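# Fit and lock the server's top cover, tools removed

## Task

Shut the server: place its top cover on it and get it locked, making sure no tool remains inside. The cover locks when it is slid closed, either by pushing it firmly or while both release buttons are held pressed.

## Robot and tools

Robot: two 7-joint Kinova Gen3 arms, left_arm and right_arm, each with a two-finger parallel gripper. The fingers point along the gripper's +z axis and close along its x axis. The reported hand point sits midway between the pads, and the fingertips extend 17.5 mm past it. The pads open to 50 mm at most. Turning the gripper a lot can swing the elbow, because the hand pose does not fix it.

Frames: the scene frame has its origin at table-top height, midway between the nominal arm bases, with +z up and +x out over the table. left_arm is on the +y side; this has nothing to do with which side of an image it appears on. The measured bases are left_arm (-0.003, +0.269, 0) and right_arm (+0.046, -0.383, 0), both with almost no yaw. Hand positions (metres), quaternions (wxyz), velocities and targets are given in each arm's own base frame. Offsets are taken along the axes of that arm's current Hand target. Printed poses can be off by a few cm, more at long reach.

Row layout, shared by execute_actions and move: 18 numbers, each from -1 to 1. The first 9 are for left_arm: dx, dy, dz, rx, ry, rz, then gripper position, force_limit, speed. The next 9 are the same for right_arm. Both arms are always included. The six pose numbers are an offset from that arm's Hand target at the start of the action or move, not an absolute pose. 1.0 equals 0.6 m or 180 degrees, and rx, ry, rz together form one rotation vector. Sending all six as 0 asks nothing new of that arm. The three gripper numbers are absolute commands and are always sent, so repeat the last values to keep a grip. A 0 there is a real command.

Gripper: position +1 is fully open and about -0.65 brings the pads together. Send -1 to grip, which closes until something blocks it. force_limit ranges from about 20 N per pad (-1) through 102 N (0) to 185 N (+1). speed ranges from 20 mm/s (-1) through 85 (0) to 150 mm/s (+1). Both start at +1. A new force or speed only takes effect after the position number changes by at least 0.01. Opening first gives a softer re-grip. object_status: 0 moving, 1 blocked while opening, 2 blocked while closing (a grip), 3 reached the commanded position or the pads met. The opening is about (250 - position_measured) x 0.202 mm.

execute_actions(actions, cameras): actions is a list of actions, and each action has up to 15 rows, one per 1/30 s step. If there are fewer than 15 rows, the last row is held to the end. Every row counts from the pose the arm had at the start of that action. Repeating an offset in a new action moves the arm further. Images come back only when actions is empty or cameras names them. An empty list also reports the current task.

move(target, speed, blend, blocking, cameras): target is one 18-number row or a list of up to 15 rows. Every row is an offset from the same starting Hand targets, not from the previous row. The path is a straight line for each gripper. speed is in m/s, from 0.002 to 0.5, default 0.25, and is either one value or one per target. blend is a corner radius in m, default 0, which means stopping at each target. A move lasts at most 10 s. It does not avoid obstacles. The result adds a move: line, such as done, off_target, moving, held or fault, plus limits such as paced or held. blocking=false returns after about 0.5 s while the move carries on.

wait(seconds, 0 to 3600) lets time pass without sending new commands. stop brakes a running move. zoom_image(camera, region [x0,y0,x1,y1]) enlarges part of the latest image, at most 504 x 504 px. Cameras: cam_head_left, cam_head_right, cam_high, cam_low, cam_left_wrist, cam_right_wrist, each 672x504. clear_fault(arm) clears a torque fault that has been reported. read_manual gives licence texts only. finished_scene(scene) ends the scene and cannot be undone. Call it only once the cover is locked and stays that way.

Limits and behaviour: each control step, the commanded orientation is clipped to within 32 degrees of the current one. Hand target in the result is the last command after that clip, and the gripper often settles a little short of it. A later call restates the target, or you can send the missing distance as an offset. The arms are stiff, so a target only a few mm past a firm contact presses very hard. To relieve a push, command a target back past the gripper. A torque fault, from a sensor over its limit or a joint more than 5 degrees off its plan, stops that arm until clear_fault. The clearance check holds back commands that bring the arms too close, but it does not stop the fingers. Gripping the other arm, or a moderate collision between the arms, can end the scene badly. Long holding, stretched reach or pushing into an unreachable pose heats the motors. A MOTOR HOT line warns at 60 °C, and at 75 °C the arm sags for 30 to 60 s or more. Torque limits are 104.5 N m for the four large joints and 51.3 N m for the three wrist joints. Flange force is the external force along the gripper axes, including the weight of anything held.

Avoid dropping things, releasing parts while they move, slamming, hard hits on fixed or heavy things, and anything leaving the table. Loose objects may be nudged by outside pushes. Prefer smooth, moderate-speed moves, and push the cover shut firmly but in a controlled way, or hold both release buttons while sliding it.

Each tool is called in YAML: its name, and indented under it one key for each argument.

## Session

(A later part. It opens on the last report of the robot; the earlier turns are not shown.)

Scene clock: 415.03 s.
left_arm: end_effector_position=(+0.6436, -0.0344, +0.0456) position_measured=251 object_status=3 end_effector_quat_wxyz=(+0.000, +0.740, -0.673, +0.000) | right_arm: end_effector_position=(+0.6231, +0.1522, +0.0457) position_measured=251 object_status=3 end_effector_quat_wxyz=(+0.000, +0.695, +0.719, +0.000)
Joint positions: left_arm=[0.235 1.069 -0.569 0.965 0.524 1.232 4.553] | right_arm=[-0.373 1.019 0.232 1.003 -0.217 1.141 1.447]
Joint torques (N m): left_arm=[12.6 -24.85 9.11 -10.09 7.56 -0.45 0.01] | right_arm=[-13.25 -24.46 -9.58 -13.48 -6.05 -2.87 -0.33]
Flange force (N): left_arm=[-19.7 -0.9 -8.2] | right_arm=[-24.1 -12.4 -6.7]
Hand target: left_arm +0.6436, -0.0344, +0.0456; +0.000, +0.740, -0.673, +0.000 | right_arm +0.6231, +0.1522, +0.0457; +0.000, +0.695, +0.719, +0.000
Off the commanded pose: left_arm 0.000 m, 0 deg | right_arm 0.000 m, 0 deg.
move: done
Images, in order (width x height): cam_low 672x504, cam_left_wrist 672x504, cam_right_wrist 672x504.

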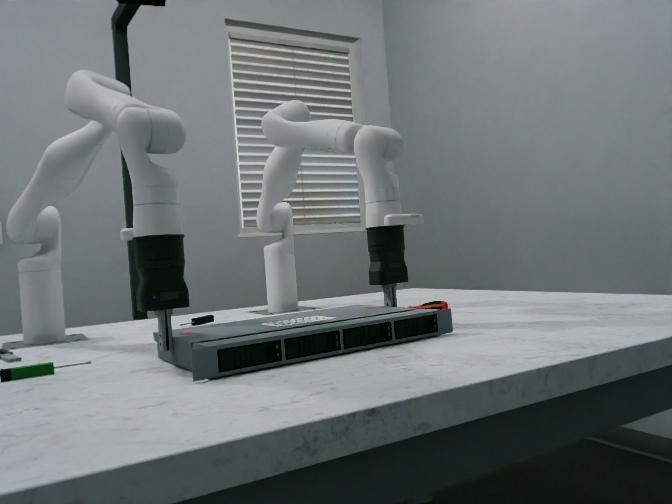

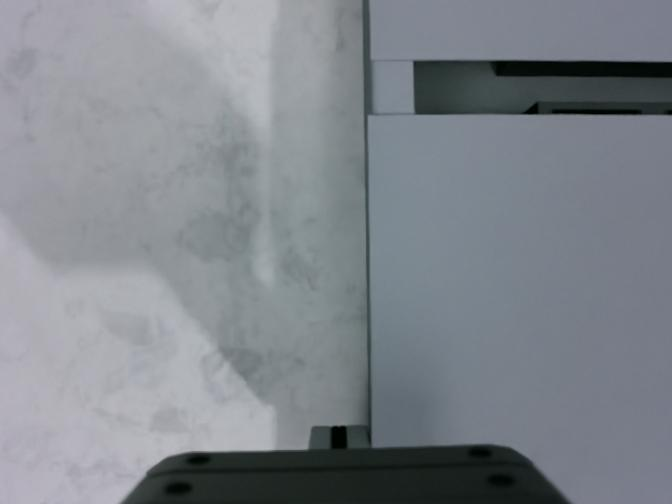

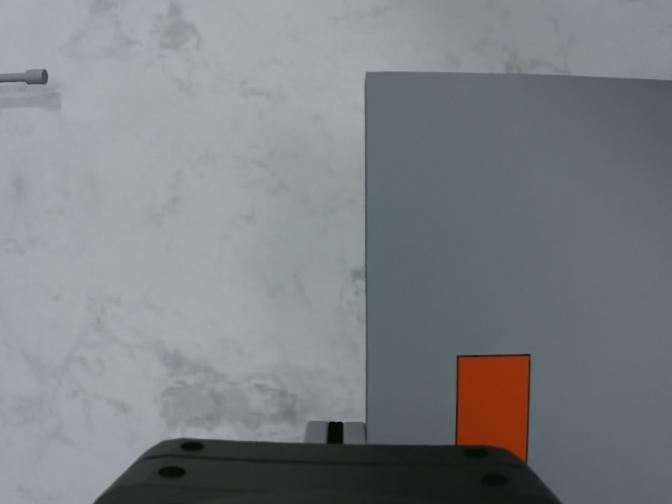

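move:
  target:
    - [-0.0133,0,0,0,0,0,-1,-0.8,0,-0.0133,0,0,0,0,0,-1,-0.8,0]
    - [-0.0133,0,-0.013,0,0,0,-1,-0.8,0,-0.0133,0.0131,-0.013,0,0,0,-1,-0.8,0]
  speed: 0.03
  cameras: ["cam_left_wrist","cam_right_wrist","cam_low","cam_high"]

zoom_image:
  camera: "cam_low"
  region: [140, 290, 300, 390]

zoom_image:
  camera: "cam_right_wrist"
  region: [340, 40, 480, 440]

zoom_image:
  camera: "cam_high"
  region: [190, 150, 320, 340]

Scene clock: 437.47 s.
left_arm: end_effector_position=(+0.6428, -0.0265, +0.0534) position_measured=251 object_status=3 end_effector_quat_wxyz=(+0.000, +0.740, -0.673, +0.000) | right_arm: end_effector_position=(+0.6312, +0.1445, +0.0534) position_measured=251 object_status=3 end_effector_quat_wxyz=(+0.000, +0.695, +0.719, +0.000)
Joint positions: left_arm=[0.224 1.057 -0.571 0.964 0.52 1.243 4.542] | right_arm=[-0.355 1.026 0.233 0.96 -0.215 1.177 1.457]
Joint torques (N m): left_arm=[-0.42 -26.41 -1.96 -6.91 -0.01 0.06 -0.22] | right_arm=[-1.15 -26.14 0.7 -9.89 0.16 -0.19 -0.11]
Flange force (N): left_arm=[1.7 -5.0 -0.8] | right_arm=[-3.2 -6.7 0.3]
Hand target: left_arm +0.6428, -0.0265, +0.0534; +0.000, +0.740, -0.673, +0.000 | right_arm +0.6313, +0.1445, +0.0535; +0.000, +0.695, +0.719, +0.000
Off the commanded pose: left_arm 0.000 m, 0 deg | right_arm 0.000 m, 0 deg.
move: done
Images, in order (width x height): cam_high 672x504, cam_low 672x504, cam_left_wrist 672x504, cam_right_wrist 672x504.

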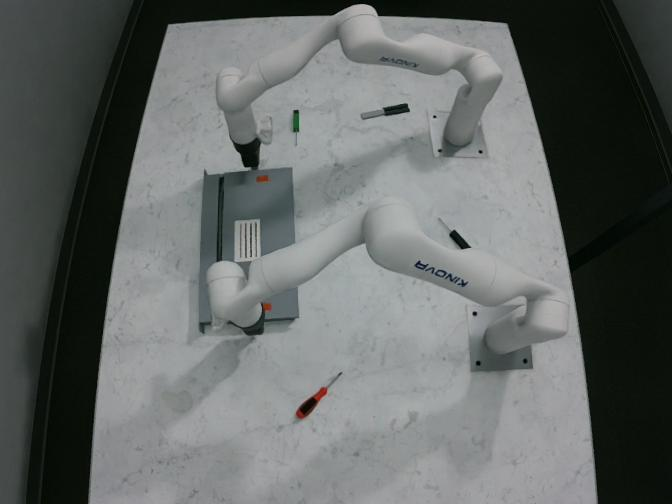

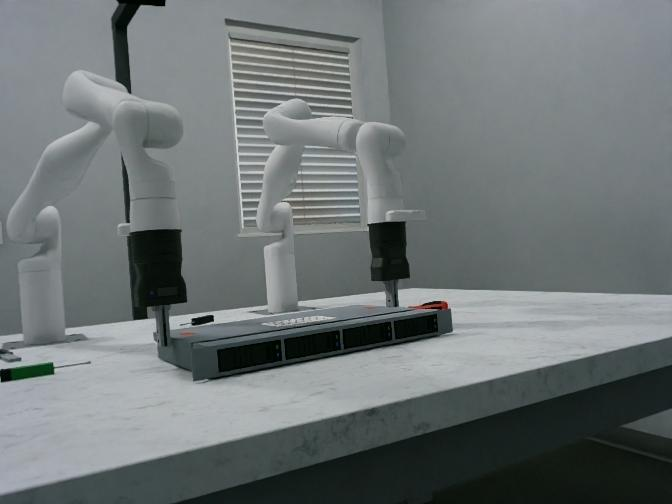

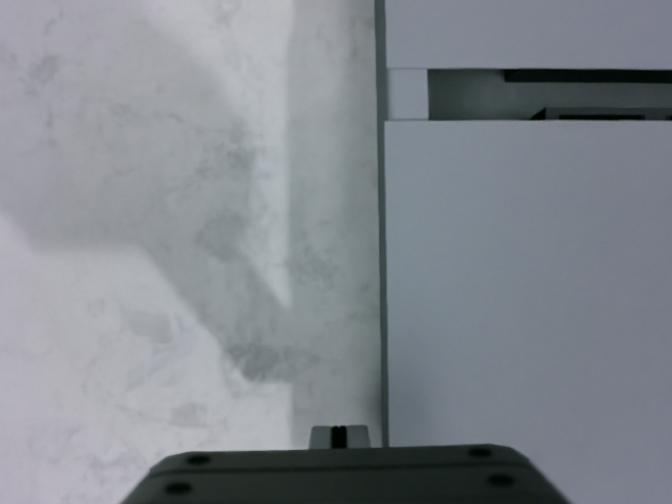

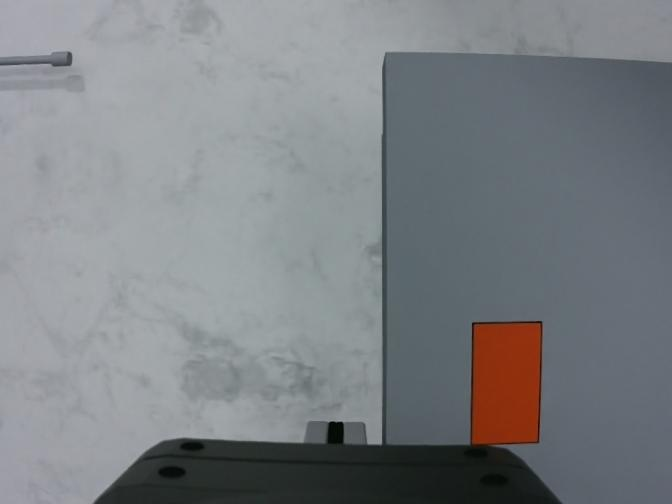

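Scaled by 3.150.

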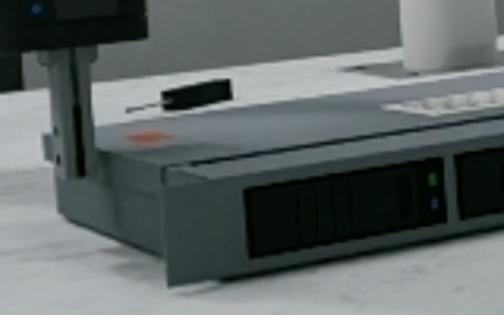

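Scaled by 1.260.

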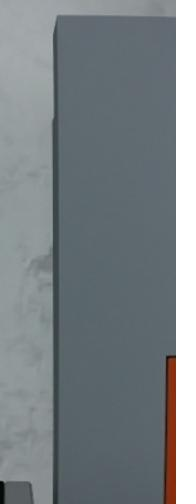

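Scaled by 2.653.

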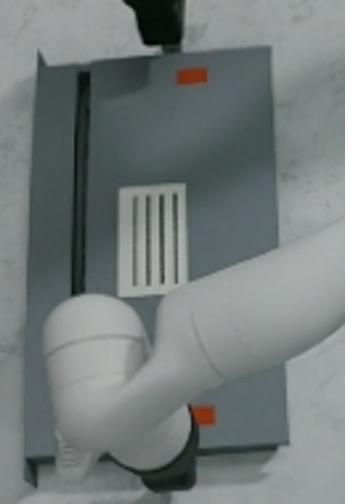

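move:
  target:
    - [0.0153,0,0,0,0,0,-1,-0.8,0,0.0153,0,0,0,0,0,-1,-0.8,0]
    - [0.0153,0,-0.022,0,0,0,-1,-0.8,0,0.0153,0,-0.022,0,0,0,-1,-0.8,0]
  speed: 0.02
  cameras: ["cam_left_wrist","cam_right_wrist","cam_low","cam_high"]

zoom_image:
  camera: "cam_low"
  region: [140, 270, 470, 390]

zoom_image:
  camera: "cam_high"
  region: [190, 150, 320, 340]

Scene clock: 455.57 s.
left_arm: end_effector_position=(+0.6437, -0.0356, +0.0665) position_measured=251 object_status=3 end_effector_quat_wxyz=(+0.000, +0.740, -0.673, +0.000) | right_arm: end_effector_position=(+0.6309, +0.1537, +0.0666) position_measured=251 object_status=3 end_effector_quat_wxyz=(+0.000, +0.695, +0.719, +0.000)
Joint positions: left_arm=[0.236 1.046 -0.575 0.944 0.514 1.273 4.564] | right_arm=[-0.368 1.017 0.236 0.936 -0.214 1.21 1.44]
Joint torques (N m): left_arm=[19.37 -31.35 13.36 -11.9 10.75 1.82 0.08] | right_arm=[-18.53 -30.43 -13.27 -14.5 -8.88 -0.68 -0.4]
Flange force (N): left_arm=[-29.3 -8.3 2.7] | right_arm=[-30.9 -5.7 4.8]
Hand target: left_arm +0.6437, -0.0356, +0.0666; +0.000, +0.740, -0.673, +0.000 | right_arm +0.6309, +0.1537, +0.0667; +0.000, +0.695, +0.719, +0.000
Off the commanded pose: left_arm 0.000 m, 0 deg | right_arm 0.000 m, 0 deg.
move: done
Images, in order (width x height): cam_high 672x504, cam_low 672x504, cam_left_wrist 672x504, cam_right_wrist 672x504.

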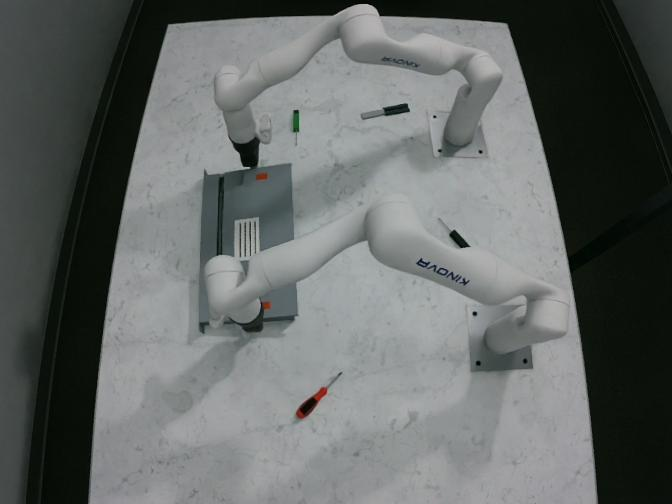

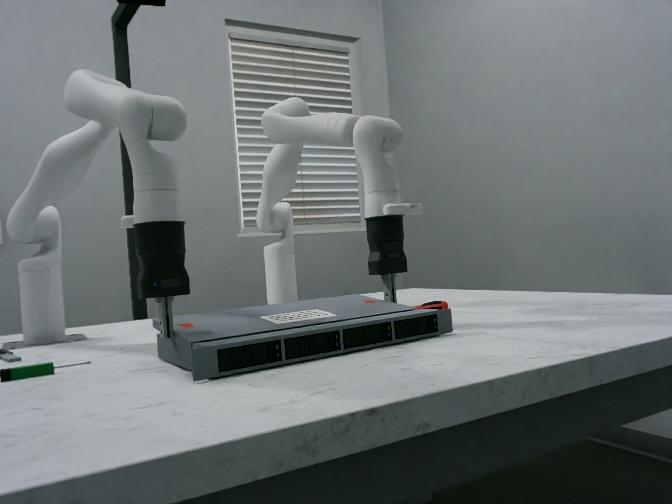

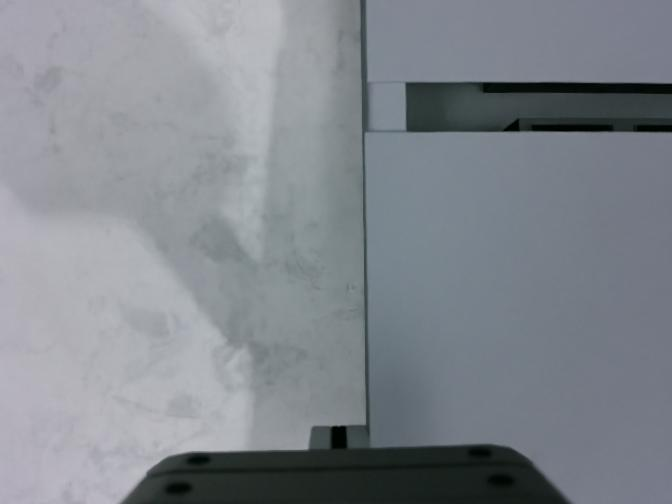

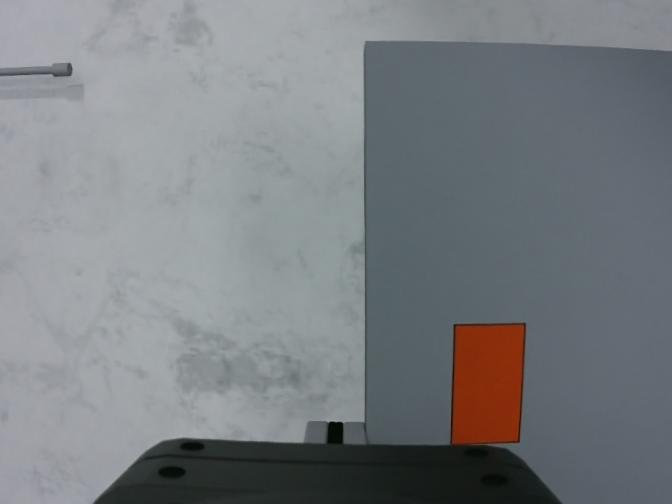

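Scaled by 1.527.

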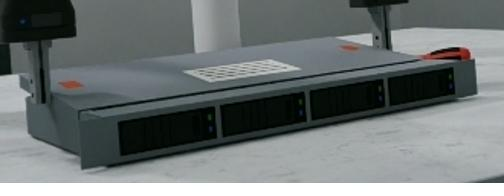

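Scaled by 2.653.

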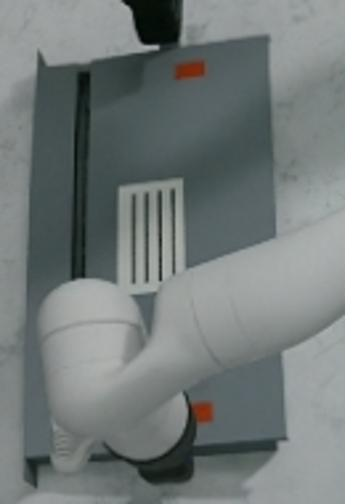

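move:
  target:
    - [-0.0017,0,0,0,0,0.0012,-1,-0.8,0,0.0017,-0.0035,0,0,0,0.0012,-1,-0.8,0]
    - [-0.0017,0,0.026,0,0,0.0012,-1,-0.8,0,0.0017,-0.0035,0.026,0,0,0.0012,-1,-0.8,0]
  speed: 0.02
  cameras: ["cam_left_wrist","cam_right_wrist","cam_high"]

zoom_image:
  camera: "cam_high"
  region: [190, 150, 320, 340]

Scene clock: 475.97 s.
left_arm: end_effector_position=(+0.6436, -0.0346, +0.0511) position_measured=251 object_status=3 end_effector_quat_wxyz=(+0.000, +0.738, -0.674, +0.000) | right_arm: end_effector_position=(+0.6288, +0.1547, +0.0511) position_measured=251 object_status=3 end_effector_quat_wxyz=(+0.000, +0.696, +0.718, +0.000)
Joint positions: left_arm=[0.235 1.062 -0.57 0.96 0.521 1.242 4.552] | right_arm=[-0.372 1.029 0.234 0.962 -0.217 1.172 1.438]
Joint torques (N m): left_arm=[14.86 -21.54 11.3 -7.3 7.92 1.78 -0.01] | right_arm=[-23.23 -18.12 -18.49 -9.65 -11.13 -0.72 -0.53]
Flange force (N): left_arm=[-22.4 -5.8 -11.0] | right_arm=[-38.5 -5.0 -15.3]
Hand target: left_arm +0.6436, -0.0346, +0.0510; +0.000, +0.738, -0.674, +0.000 | right_arm +0.6288, +0.1546, +0.0511; +0.000, +0.696, +0.718, +0.000
Off the commanded pose: left_arm 0.000 m, 0 deg | right_arm 0.000 m, 0 deg.
move: done
Images, in order (width x height): cam_high 672x504, cam_left_wrist 672x504, cam_right_wrist 672x504.

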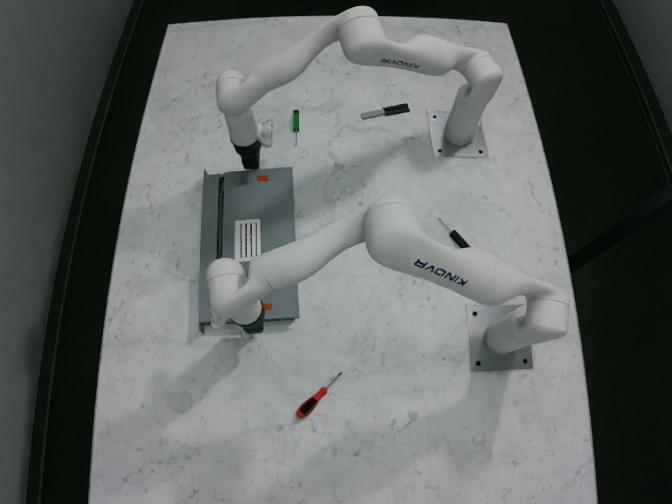

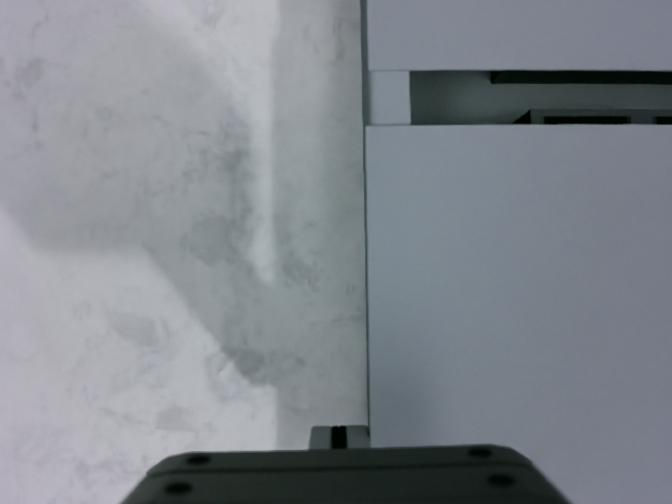

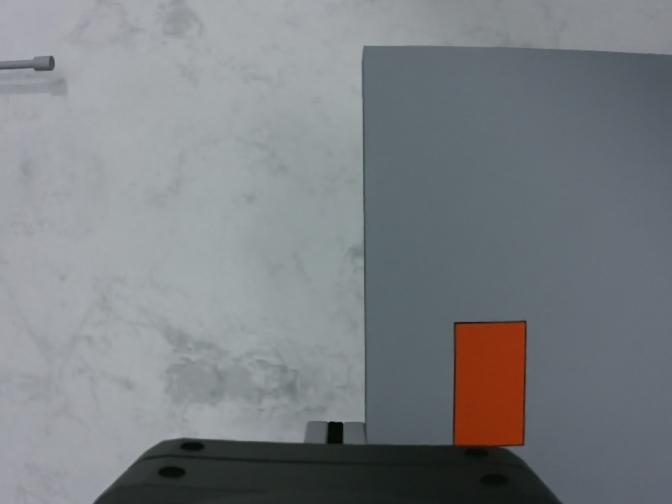

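Scaled by 2.653.

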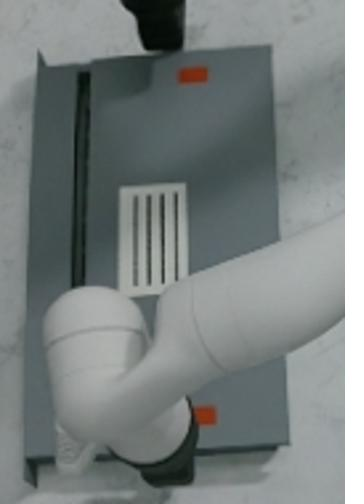

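move:
  target: [0.0025,0,0,0,0,0,-1,-0.8,0,-0.0025,0,0,0,0,0,-1,-0.8,0]
  speed: 0.015

move:
  target: [0.0017,0,0.0015,0,0,0,-1,-0.8,0,-0.0017,0,0.0015,0,0,0,-1,-0.8,0]
  speed: 0.015
  cameras: ["cam_left_wrist","cam_right_wrist","cam_high"]

Scene clock: 485.97 s.
left_arm: end_effector_position=(+0.6437, -0.0360, +0.0510) position_measured=251 object_status=3 end_effector_quat_wxyz=(+0.000, +0.738, -0.674, +0.000) | right_arm: end_effector_position=(+0.6288, +0.1533, +0.0510) position_measured=251 object_status=3 end_effector_quat_wxyz=(+0.000, +0.696, +0.718, +0.000)
Joint positions: left_arm=[0.237 1.063 -0.57 0.959 0.521 1.242 4.555] | right_arm=[-0.37 1.028 0.234 0.964 -0.217 1.171 1.44]
Joint torques (N m): left_arm=[22.12 -20.77 17.29 -8.36 11.79 2.31 0.12] | right_arm=[-16.95 -23.91 -12.73 -9.16 -7.79 1.63 -0.32]
Flange force (N): left_arm=[-34.1 -5.6 -13.7] | right_arm=[-27.2 -0.2 -2.9]
Hand target: left_arm +0.6437, -0.0361, +0.0510; +0.000, +0.738, -0.674, +0.000 | right_arm +0.6288, +0.1531, +0.0511; +0.000, +0.696, +0.718, +0.000
Off the commanded pose: left_arm 0.000 m, 0 deg | right_arm 0.000 m, 0 deg.
move: done

Scene clock: 486.47 s.
left_arm: end_effector_position=(+0.6438, -0.0370, +0.0501) position_measured=251 object_status=3 end_effector_quat_wxyz=(+0.000, +0.738, -0.674, +0.000) | right_arm: end_effector_position=(+0.6289, +0.1521, +0.0502) position_measured=251 object_status=3 end_effector_quat_wxyz=(+0.000, +0.696, +0.718, +0.000)
Joint positions: left_arm=[0.239 1.064 -0.57 0.959 0.521 1.241 4.556] | right_arm=[-0.368 1.029 0.234 0.966 -0.217 1.168 1.442]
Joint torques (N m): left_arm=[26.54 -18.83 21.16 -8.86 14.31 2.17 0.24] | right_arm=[-11.35 -23.14 -8.22 -9.48 -5.07 0.1 -0.22]
Flange force (N): left_arm=[-41.4 -4.2 -18.3] | right_arm=[-19.0 -4.1 -5.4]
Hand target: left_arm +0.6438, -0.0371, +0.0500; +0.000, +0.738, -0.674, +0.000 | right_arm +0.6289, +0.1521, +0.0502; +0.000, +0.696, +0.718, +0.000
Off the commanded pose: left_arm 0.000 m, 0 deg | right_arm 0.000 m, 0 deg.
move: done
Images, in order (width x height): cam_high 672x504, cam_left_wrist 672x504, cam_right_wrist 672x504.

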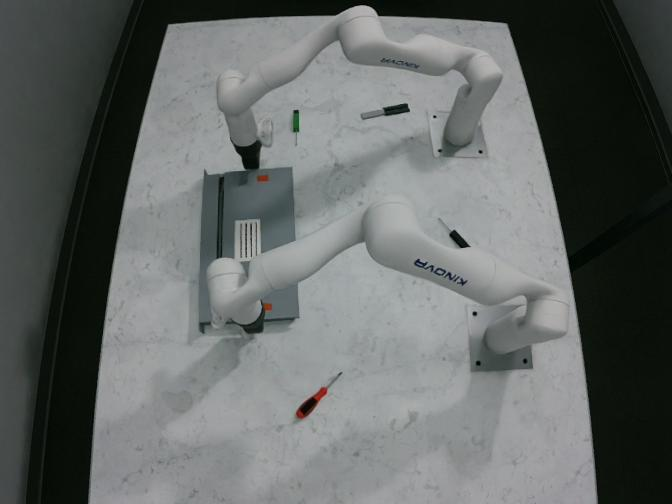

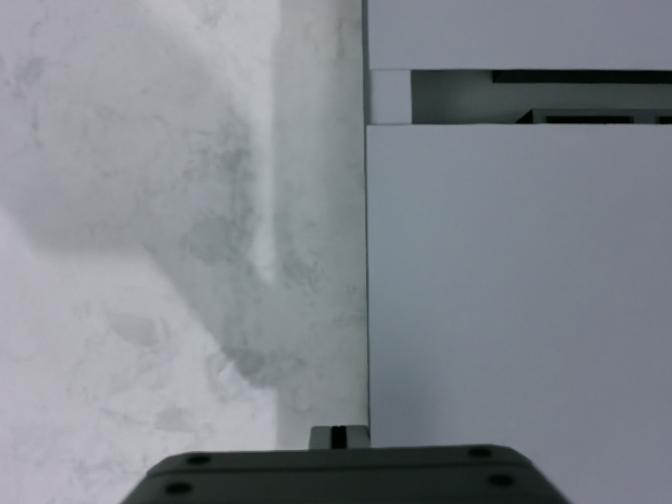

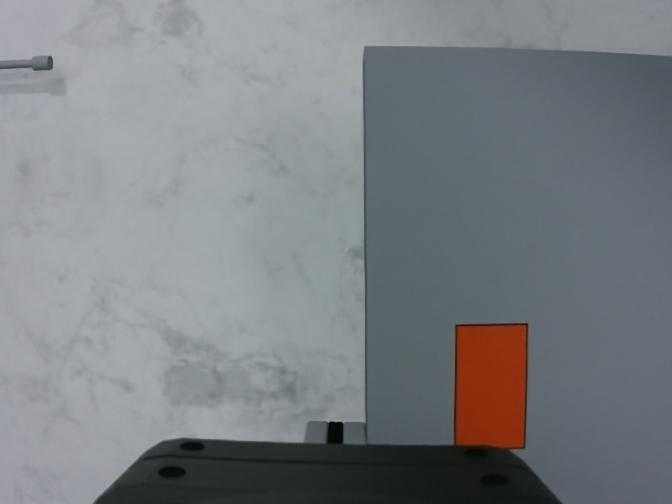

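move:
  target: [-0.0023,0,0,0,0,0,-1,-0.8,0,0.0023,0,0,0,0,0,-1,-0.8,0]
  speed: 0.015
  cameras: ["cam_low","cam_head_left","cam_head_right"]

zoom_image:
  camera: "cam_low"
  region: [150, 315, 250, 385]

zoom_image:
  camera: "cam_low"
  region: [360, 285, 460, 355]

zoom_image:
  camera: "cam_head_left"
  region: [270, 205, 470, 315]

Scene clock: 514.43 s.
left_arm: end_effector_position=(+0.6437, -0.0359, +0.0500) position_measured=251 object_status=3 end_effector_quat_wxyz=(+0.000, +0.738, -0.674, +0.000) | right_arm: end_effector_position=(+0.6289, +0.1534, +0.0502) position_measured=251 object_status=3 end_effector_quat_wxyz=(+0.000, +0.696, +0.718, +0.000)
Joint positions: left_arm=[0.237 1.064 -0.569 0.96 0.521 1.241 4.554] | right_arm=[-0.37 1.029 0.234 0.965 -0.217 1.169 1.44]
Joint torques (N m): left_arm=[21.29 -20.33 16.63 -7.43 11.18 2.89 0.16] | right_arm=[-17.31 -22.23 -13.26 -11.72 -8.28 -1.77 -0.41]
Flange force (N): left_arm=[-32.6 -7.1 -13.5] | right_arm=[-29.7 -8.4 -9.5]
Hand target: left_arm +0.6437, -0.0357, +0.0501; +0.000, +0.738, -0.674, +0.000 | right_arm +0.6288, +0.1535, +0.0502; +0.000, +0.696, +0.718, +0.000
Off the commanded pose: left_arm 0.000 m, 0 deg | right_arm 0.000 m, 0 deg.
move: done
Images, in order (width x height): cam_head_left 672x504, cam_head_right 672x504, cam_low 672x504.

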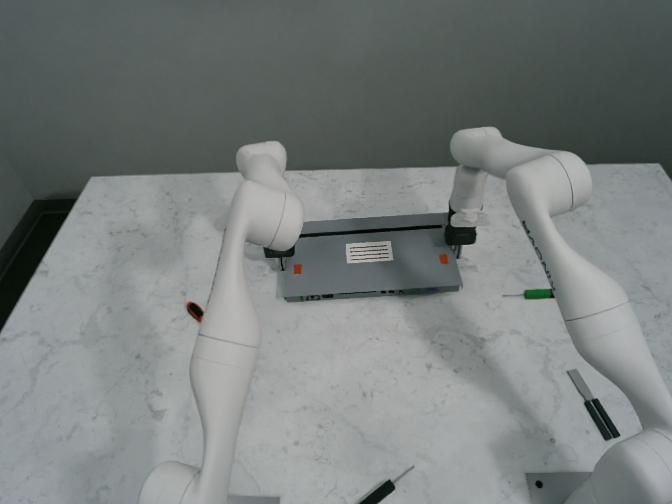

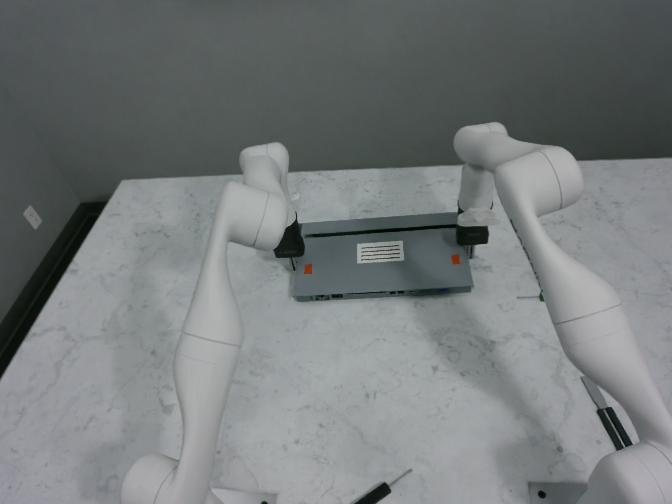

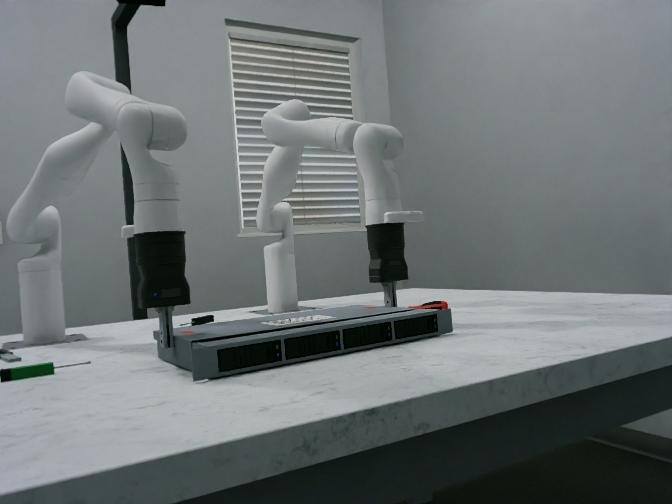

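Scaled by 5.040.

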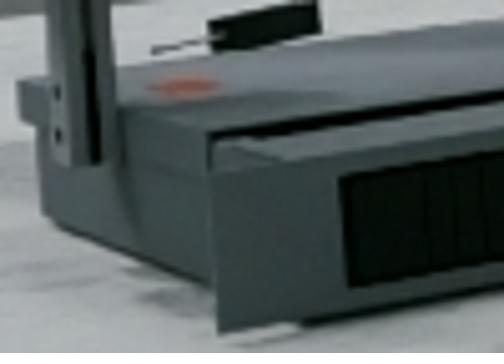

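Scaled by 5.040.

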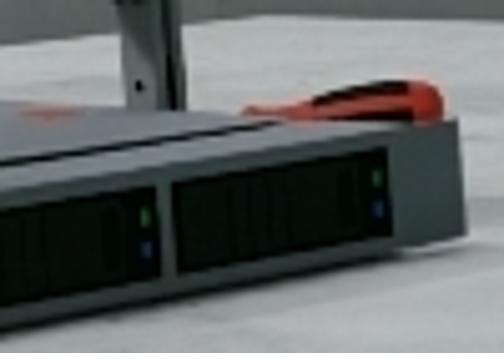

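Scaled by 2.520.

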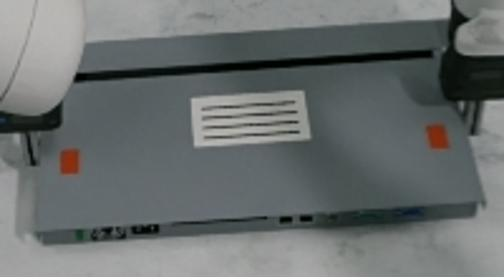

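move:
  target: [0,-0.0017,0,0,0,0.0022,-1,-0.8,0,0,-0.0035,0,0,0,0.0022,-1,-0.8,0]
  speed: 0.015

move:
  target: [0,0,0.002,0,0,0,-1,-0.8,0,0,-0.002,0.002,0,0,0,-1,-0.8,0]
  speed: 0.015
  cameras: ["cam_left_wrist","cam_right_wrist","cam_head_left"]

zoom_image:
  camera: "cam_head_left"
  region: [270, 205, 470, 315]

Scene clock: 528.33 s.
left_arm: end_effector_position=(+0.6447, -0.0356, +0.0500) position_measured=251 object_status=3 end_effector_quat_wxyz=(+0.000, +0.736, -0.677, +0.000) | right_arm: end_effector_position=(+0.6267, +0.1534, +0.0501) position_measured=251 object_status=3 end_effector_quat_wxyz=(+0.000, +0.699, +0.716, +0.000)
Joint positions: left_arm=[0.235 1.066 -0.568 0.954 0.52 1.243 4.549] | right_arm=[-0.372 1.024 0.235 0.977 -0.218 1.163 1.434]
Joint torques (N m): left_arm=[19.38 -23.06 14.71 -11.26 11.13 -0.58 0.15] | right_arm=[-18.55 -24.93 -14.2 -8.96 -8.59 2.39 -0.34]
Flange force (N): left_arm=[-30.8 1.4 -12.9] | right_arm=[-29.2 2.9 -0.6]
Hand target: left_arm +0.6447, -0.0356, +0.0501; +0.000, +0.736, -0.677, +0.000 | right_arm +0.6267, +0.1534, +0.0502; +0.000, +0.699, +0.716, +0.000
Off the commanded pose: left_arm 0.000 m, 0 deg | right_arm 0.000 m, 0 deg.
move: done

Scene clock: 528.83 s.
left_arm: end_effector_position=(+0.6447, -0.0357, +0.0489) position_measured=251 object_status=3 end_effector_quat_wxyz=(+0.000, +0.736, -0.677, +0.000) | right_arm: end_effector_position=(+0.6256, +0.1534, +0.0490) position_measured=251 object_status=3 end_effector_quat_wxyz=(+0.000, +0.699, +0.716, +0.000)
Joint positions: left_arm=[0.235 1.068 -0.568 0.955 0.521 1.241 4.549] | right_arm=[-0.374 1.022 0.235 0.985 -0.218 1.156 1.435]
Joint torques (N m): left_arm=[19.82 -21.05 15.25 -8.86 10.79 1.21 0.16] | right_arm=[-18.49 -20.08 -14.59 -8.33 -8.59 0.88 -0.35]
Flange force (N): left_arm=[-30.8 -3.2 -13.9] | right_arm=[-30.1 -1.0 -9.9]
Hand target: left_arm +0.6447, -0.0357, +0.0489; +0.000, +0.736, -0.677, +0.000 | right_arm +0.6255, +0.1534, +0.0490; +0.000, +0.699, +0.716, +0.000
Off the commanded pose: left_arm 0.000 m, 0 deg | right_arm 0.000 m, 0 deg.
move: done
Images, in order (width x height): cam_head_left 672x504, cam_left_wrist 672x504, cam_right_wrist 672x504.

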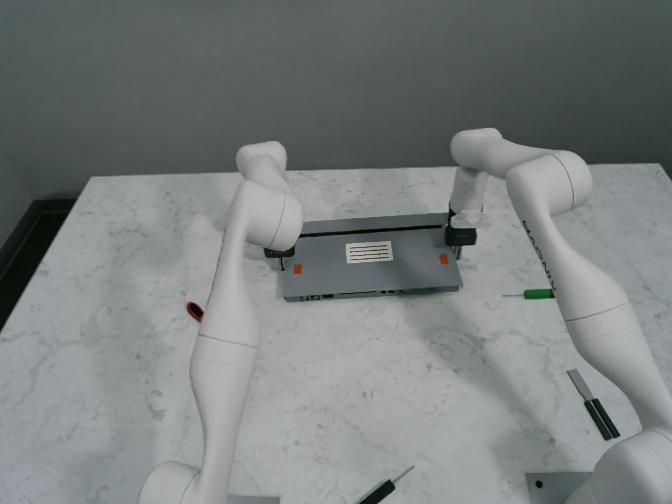

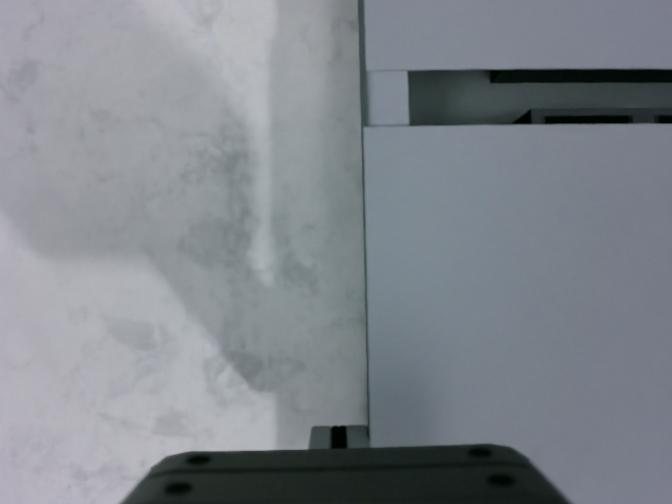

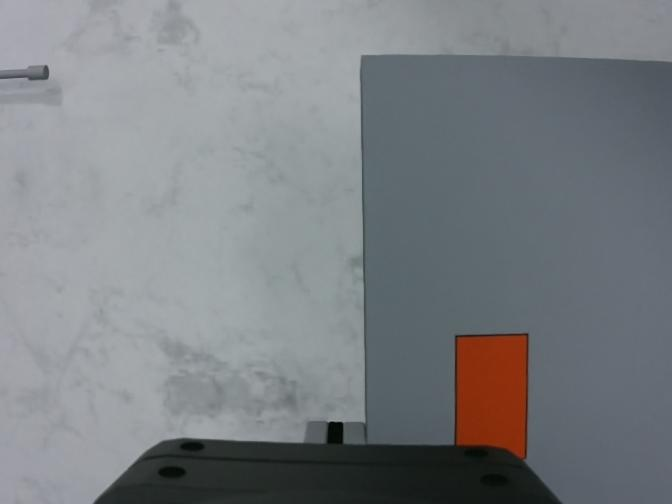

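Scaled by 2.520.

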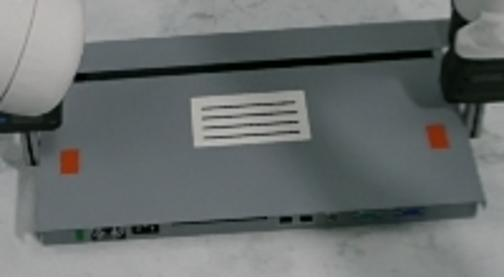

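move:
  target:
    - [-0.015,0,0,0,0,0,-1,-0.8,0,-0.015,0,0,0,0,0,-1,-0.8,0]
    - [-0.015,0,-0.055,0,0,0,-1,-0.8,0,-0.015,0,-0.055,0,0,0,-1,-0.8,0]
    - [0.03,-0.075,-0.055,0,0,0,-1,-0.8,0,0.03,0.075,-0.055,0,0,0,-1,-0.8,0]
    - [0.03,-0.075,-0.028,0,0,0,-1,-0.8,0,0.03,0.075,-0.028,0,0,0,-1,-0.8,0]
  speed: [0.04,0.1,0.12,0.03]
  blend: [0.001,0.002,0.002,0]
  cameras: ["cam_low","cam_left_wrist","cam_right_wrist"]

zoom_image:
  camera: "cam_low"
  region: [140, 270, 470, 390]

Scene clock: 548.33 s.
left_arm: end_effector_position=(+0.6911, -0.0498, +0.0657) position_measured=251 object_status=3 end_effector_quat_wxyz=(+0.000, +0.736, -0.677, +0.000) | right_arm: end_effector_position=(+0.6701, +0.1725, +0.0660) position_measured=251 object_status=3 end_effector_quat_wxyz=(+0.000, +0.699, +0.716, +0.000)
Joint positions: left_arm=[0.174 1.183 -0.556 0.599 0.515 1.44 4.665] | right_arm=[-0.351 1.154 0.241 0.628 -0.224 1.376 1.387]
Joint torques (N m): left_arm=[-0.49 -28.64 -0.95 -6.79 0.01 0.08 -0.33] | right_arm=[-1.55 -13.51 -1.03 -6.58 -0.24 -2.87 -0.11]
Flange force (N): left_arm=[3.2 -12.6 -1.7] | right_arm=[-6.7 -18.7 -22.6]
Hand target: left_arm +0.6910, -0.0498, +0.0656; +0.000, +0.736, -0.677, +0.000 | right_arm +0.6701, +0.1725, +0.0657; +0.000, +0.699, +0.716, +0.000
Off the commanded pose: left_arm 0.000 m, 0 deg | right_arm 0.000 m, 0 deg.
move: done

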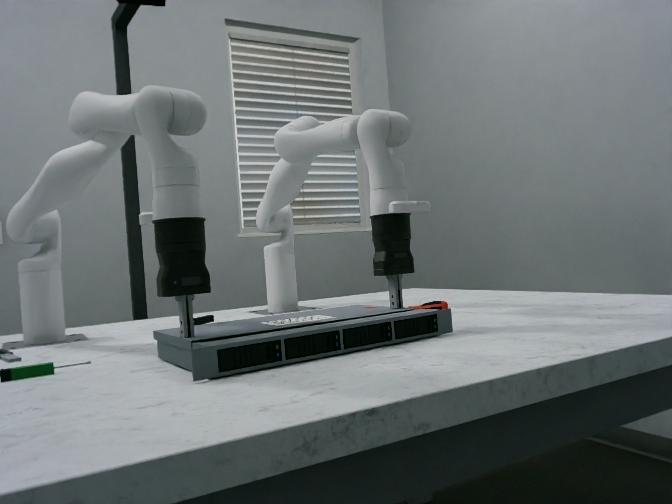

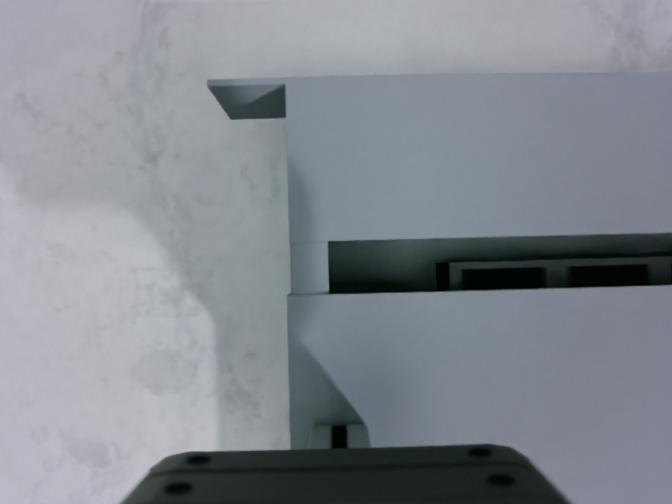

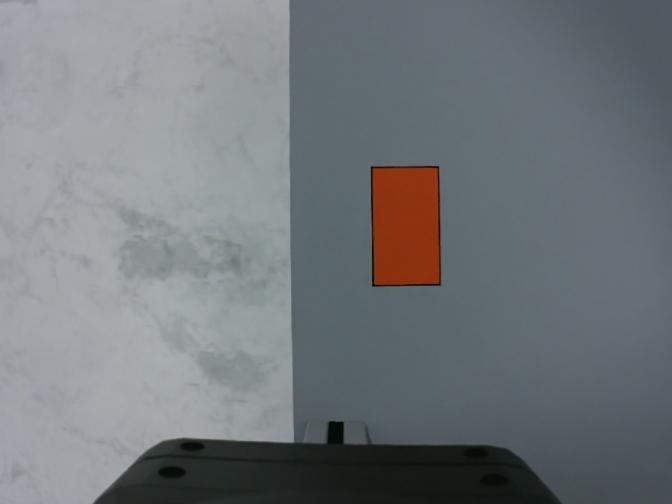

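Scaled by 1.527.

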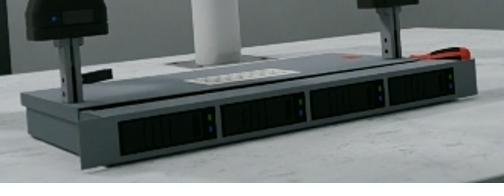

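move:
  target: [0,0,0.006,0,0,0,-1,-0.8,0,0,0,0,0,0,0,-1,-0.8,0]
  speed: 0.01

Scene clock: 556.97 s.
left_arm: end_effector_position=(+0.6911, -0.0499, +0.0623) position_measured=251 object_status=3 end_effector_quat_wxyz=(+0.000, +0.736, -0.677, +0.000) | right_arm: end_effector_position=(+0.6701, +0.1725, +0.0657) position_measured=251 object_status=3 end_effector_quat_wxyz=(+0.000, +0.699, +0.716, +0.000)
Joint positions: left_arm=[0.175 1.186 -0.556 0.604 0.516 1.432 4.664] | right_arm=[-0.351 1.155 0.241 0.628 -0.224 1.376 1.387]
Joint torques (N m): left_arm=[-0.42 1.11 2.05 -1.85 1.34 -7.9 -0.15] | right_arm=[-1.7 -11.12 -1.23 -5.91 -0.41 -3.38 -0.11]
Flange force (N): left_arm=[-1.3 13.3 -52.2] | right_arm=[-7.1 -19.4 -26.7]
Hand target: left_arm +0.6910, -0.0499, +0.0620; +0.000, +0.736, -0.677, +0.000 | right_arm +0.6701, +0.1725, +0.0657; +0.000, +0.699, +0.716, +0.000
Off the commanded pose: left_arm 0.000 m, 0 deg | right_arm 0.000 m, 0 deg.
move: done

move:
  target: [0,0.0033,-0.001,0,0,0,-1,-0.8,0,0,-0.0033,0,0,0,0,-1,-0.8,0]
  speed: 0.01
  cameras: ["cam_left_wrist"]

move:
  target: [0,-0.0067,0,0,0,0,-1,-0.8,0,0,0.0067,0,0,0,0,-1,-0.8,0]
  speed: 0.01
  cameras: ["cam_left_wrist","cam_right_wrist"]

Scene clock: 570.43 s.
left_arm: end_effector_position=(+0.6890, -0.0500, +0.0626) position_measured=251 object_status=3 end_effector_quat_wxyz=(+0.000, +0.736, -0.677, +0.000) | right_arm: end_effector_position=(+0.6681, +0.1724, +0.0657) position_measured=251 object_status=3 end_effector_quat_wxyz=(+0.000, +0.699, +0.716, +0.000)
Joint positions: left_arm=[0.18 1.179 -0.557 0.621 0.516 1.425 4.66] | right_arm=[-0.354 1.147 0.241 0.645 -0.224 1.367 1.388]
Joint torques (N m): left_arm=[1.63 -3.51 2.89 5.14 0.02 4.57 -0.29] | right_arm=[-2.09 -12.96 -1.59 -1.65 -0.41 2.92 -0.2]
Flange force (N): left_arm=[0.4 -15.0 -32.1] | right_arm=[-4.3 -4.4 -17.4]
Hand target: left_arm +0.6891, -0.0500, +0.0626; +0.000, +0.736, -0.677, +0.000 | right_arm +0.6681, +0.1724, +0.0657; +0.000, +0.699, +0.716, +0.000
Off the commanded pose: left_arm 0.000 m, 0 deg | right_arm 0.000 m, 0 deg.
move: done

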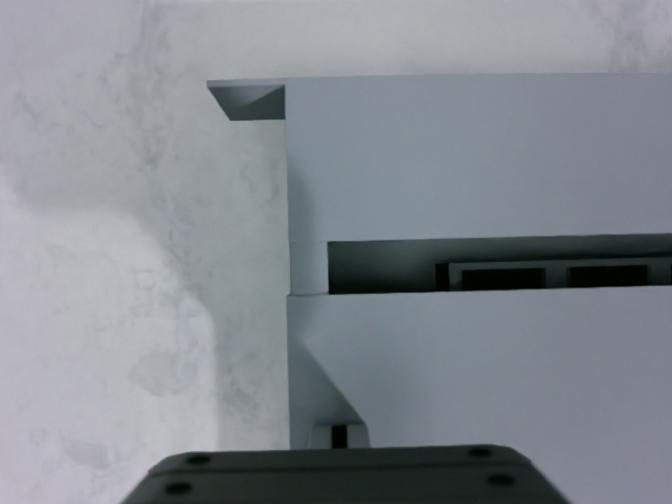

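Scene clock: 571.20 s.
left_arm: end_effector_position=(+0.6931, -0.0497, +0.0626) position_measured=251 object_status=3 end_effector_quat_wxyz=(+0.000, +0.736, -0.677, +0.000) | right_arm: end_effector_position=(+0.6721, +0.1725, +0.0657) position_measured=251 object_status=3 end_effector_quat_wxyz=(+0.000, +0.699, +0.716, +0.000)
Joint positions: left_arm=[0.171 1.193 -0.555 0.585 0.516 1.442 4.669] | right_arm=[-0.349 1.162 0.241 0.61 -0.225 1.386 1.386]
Joint torques (N m): left_arm=[-2.24 -2.16 0.63 -2.39 0.32 -7.03 -0.17] | right_arm=[0.27 -10.92 0.15 -6.97 0.59 -4.76 -0.04]
Flange force (N): left_arm=[1.2 14.4 -45.8] | right_arm=[-5.6 -26.0 -27.9]
Hand target: left_arm +0.6931, -0.0497, +0.0626; +0.000, +0.736, -0.677, +0.000 | right_arm +0.6722, +0.1725, +0.0657; +0.000, +0.699, +0.716, +0.000
Off the commanded pose: left_arm 0.000 m, 0 deg | right_arm 0.000 m, 0 deg.
move: done

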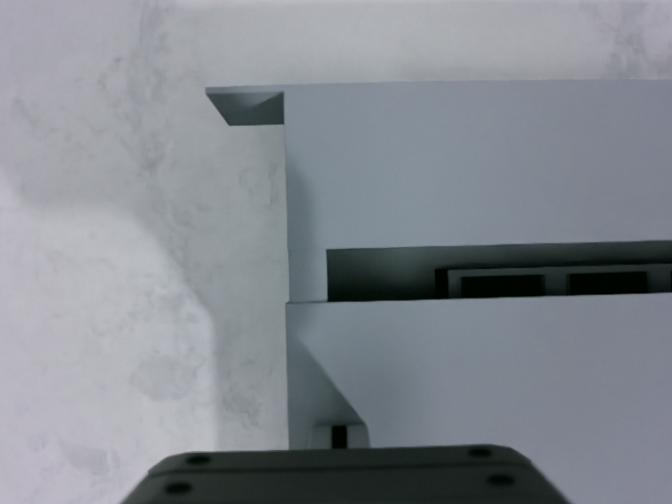

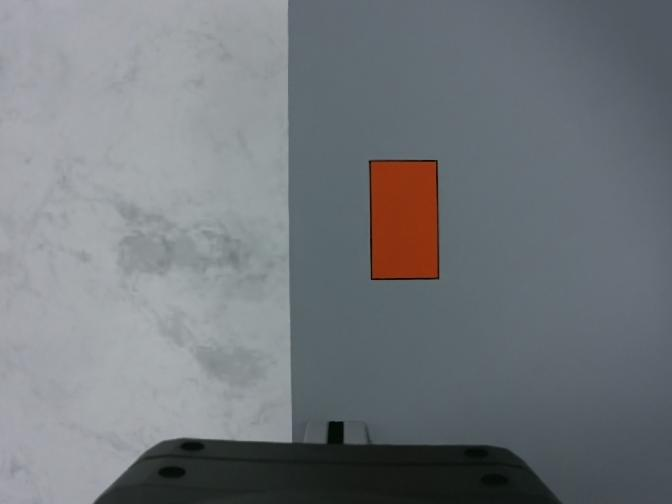

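wait:
  seconds: 0.1
  cameras: ["cam_high"]

zoom_image:
  camera: "cam_high"
  region: [195, 160, 255, 220]

zoom_image:
  camera: "cam_high"
  region: [195, 205, 255, 340]

Scene clock: 578.87 s.
left_arm: end_effector_position=(+0.6931, -0.0497, +0.0626) position_measured=251 object_status=3 end_effector_quat_wxyz=(+0.000, +0.736, -0.677, +0.000) | right_arm: end_effector_position=(+0.6721, +0.1725, +0.0657) position_measured=251 object_status=3 end_effector_quat_wxyz=(+0.000, +0.699, +0.716, +0.000)
Joint positions: left_arm=[0.171 1.193 -0.555 0.585 0.516 1.442 4.669] | right_arm=[-0.349 1.162 0.241 0.61 -0.225 1.386 1.386]
Joint torques (N m): left_arm=[-2.14 -2.35 0.63 -2.24 0.28 -7.12 -0.23] | right_arm=[0.32 -10.9 0.16 -6.73 0.62 -4.7 -0.08]
Flange force (N): left_arm=[1.6 11.6 -46.1] | right_arm=[-5.2 -24.3 -28.1]
Hand target: left_arm +0.6931, -0.0497, +0.0626; +0.000, +0.736, -0.677, +0.000 | right_arm +0.6721, +0.1725, +0.0657; +0.000, +0.699, +0.716, +0.000
Tool commands: left_gripper/position=-1.0 left_gripper/force_limit=-0.8 left_gripper/speed=+0.0 right_gripper/position=-1.0 right_gripper/force_limit=-0.8 right_gripper/speed=+0.0
Off the commanded pose: left_arm 0.000 m, 0 deg | right_arm 0.000 m, 0 deg.
wait: 0.10 s; at rest from the start

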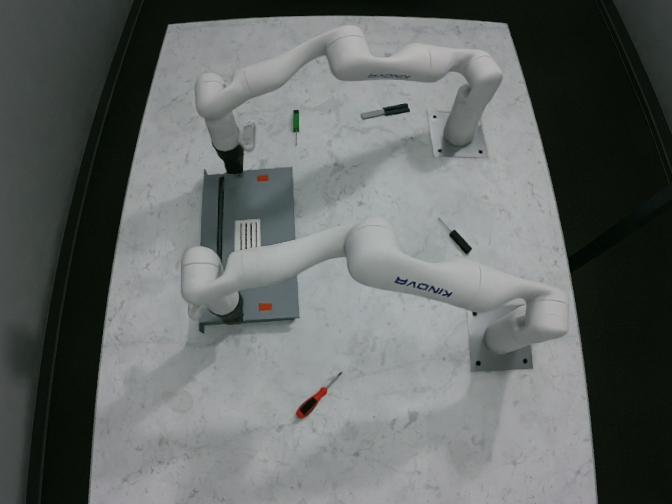

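Scaled by 8.400.

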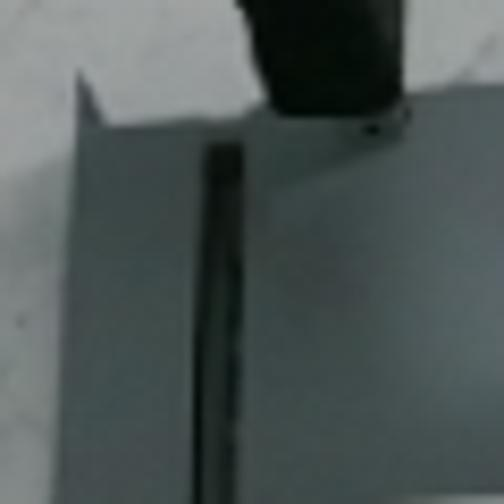

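Scaled by 3.733.

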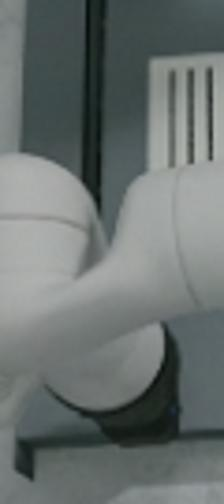

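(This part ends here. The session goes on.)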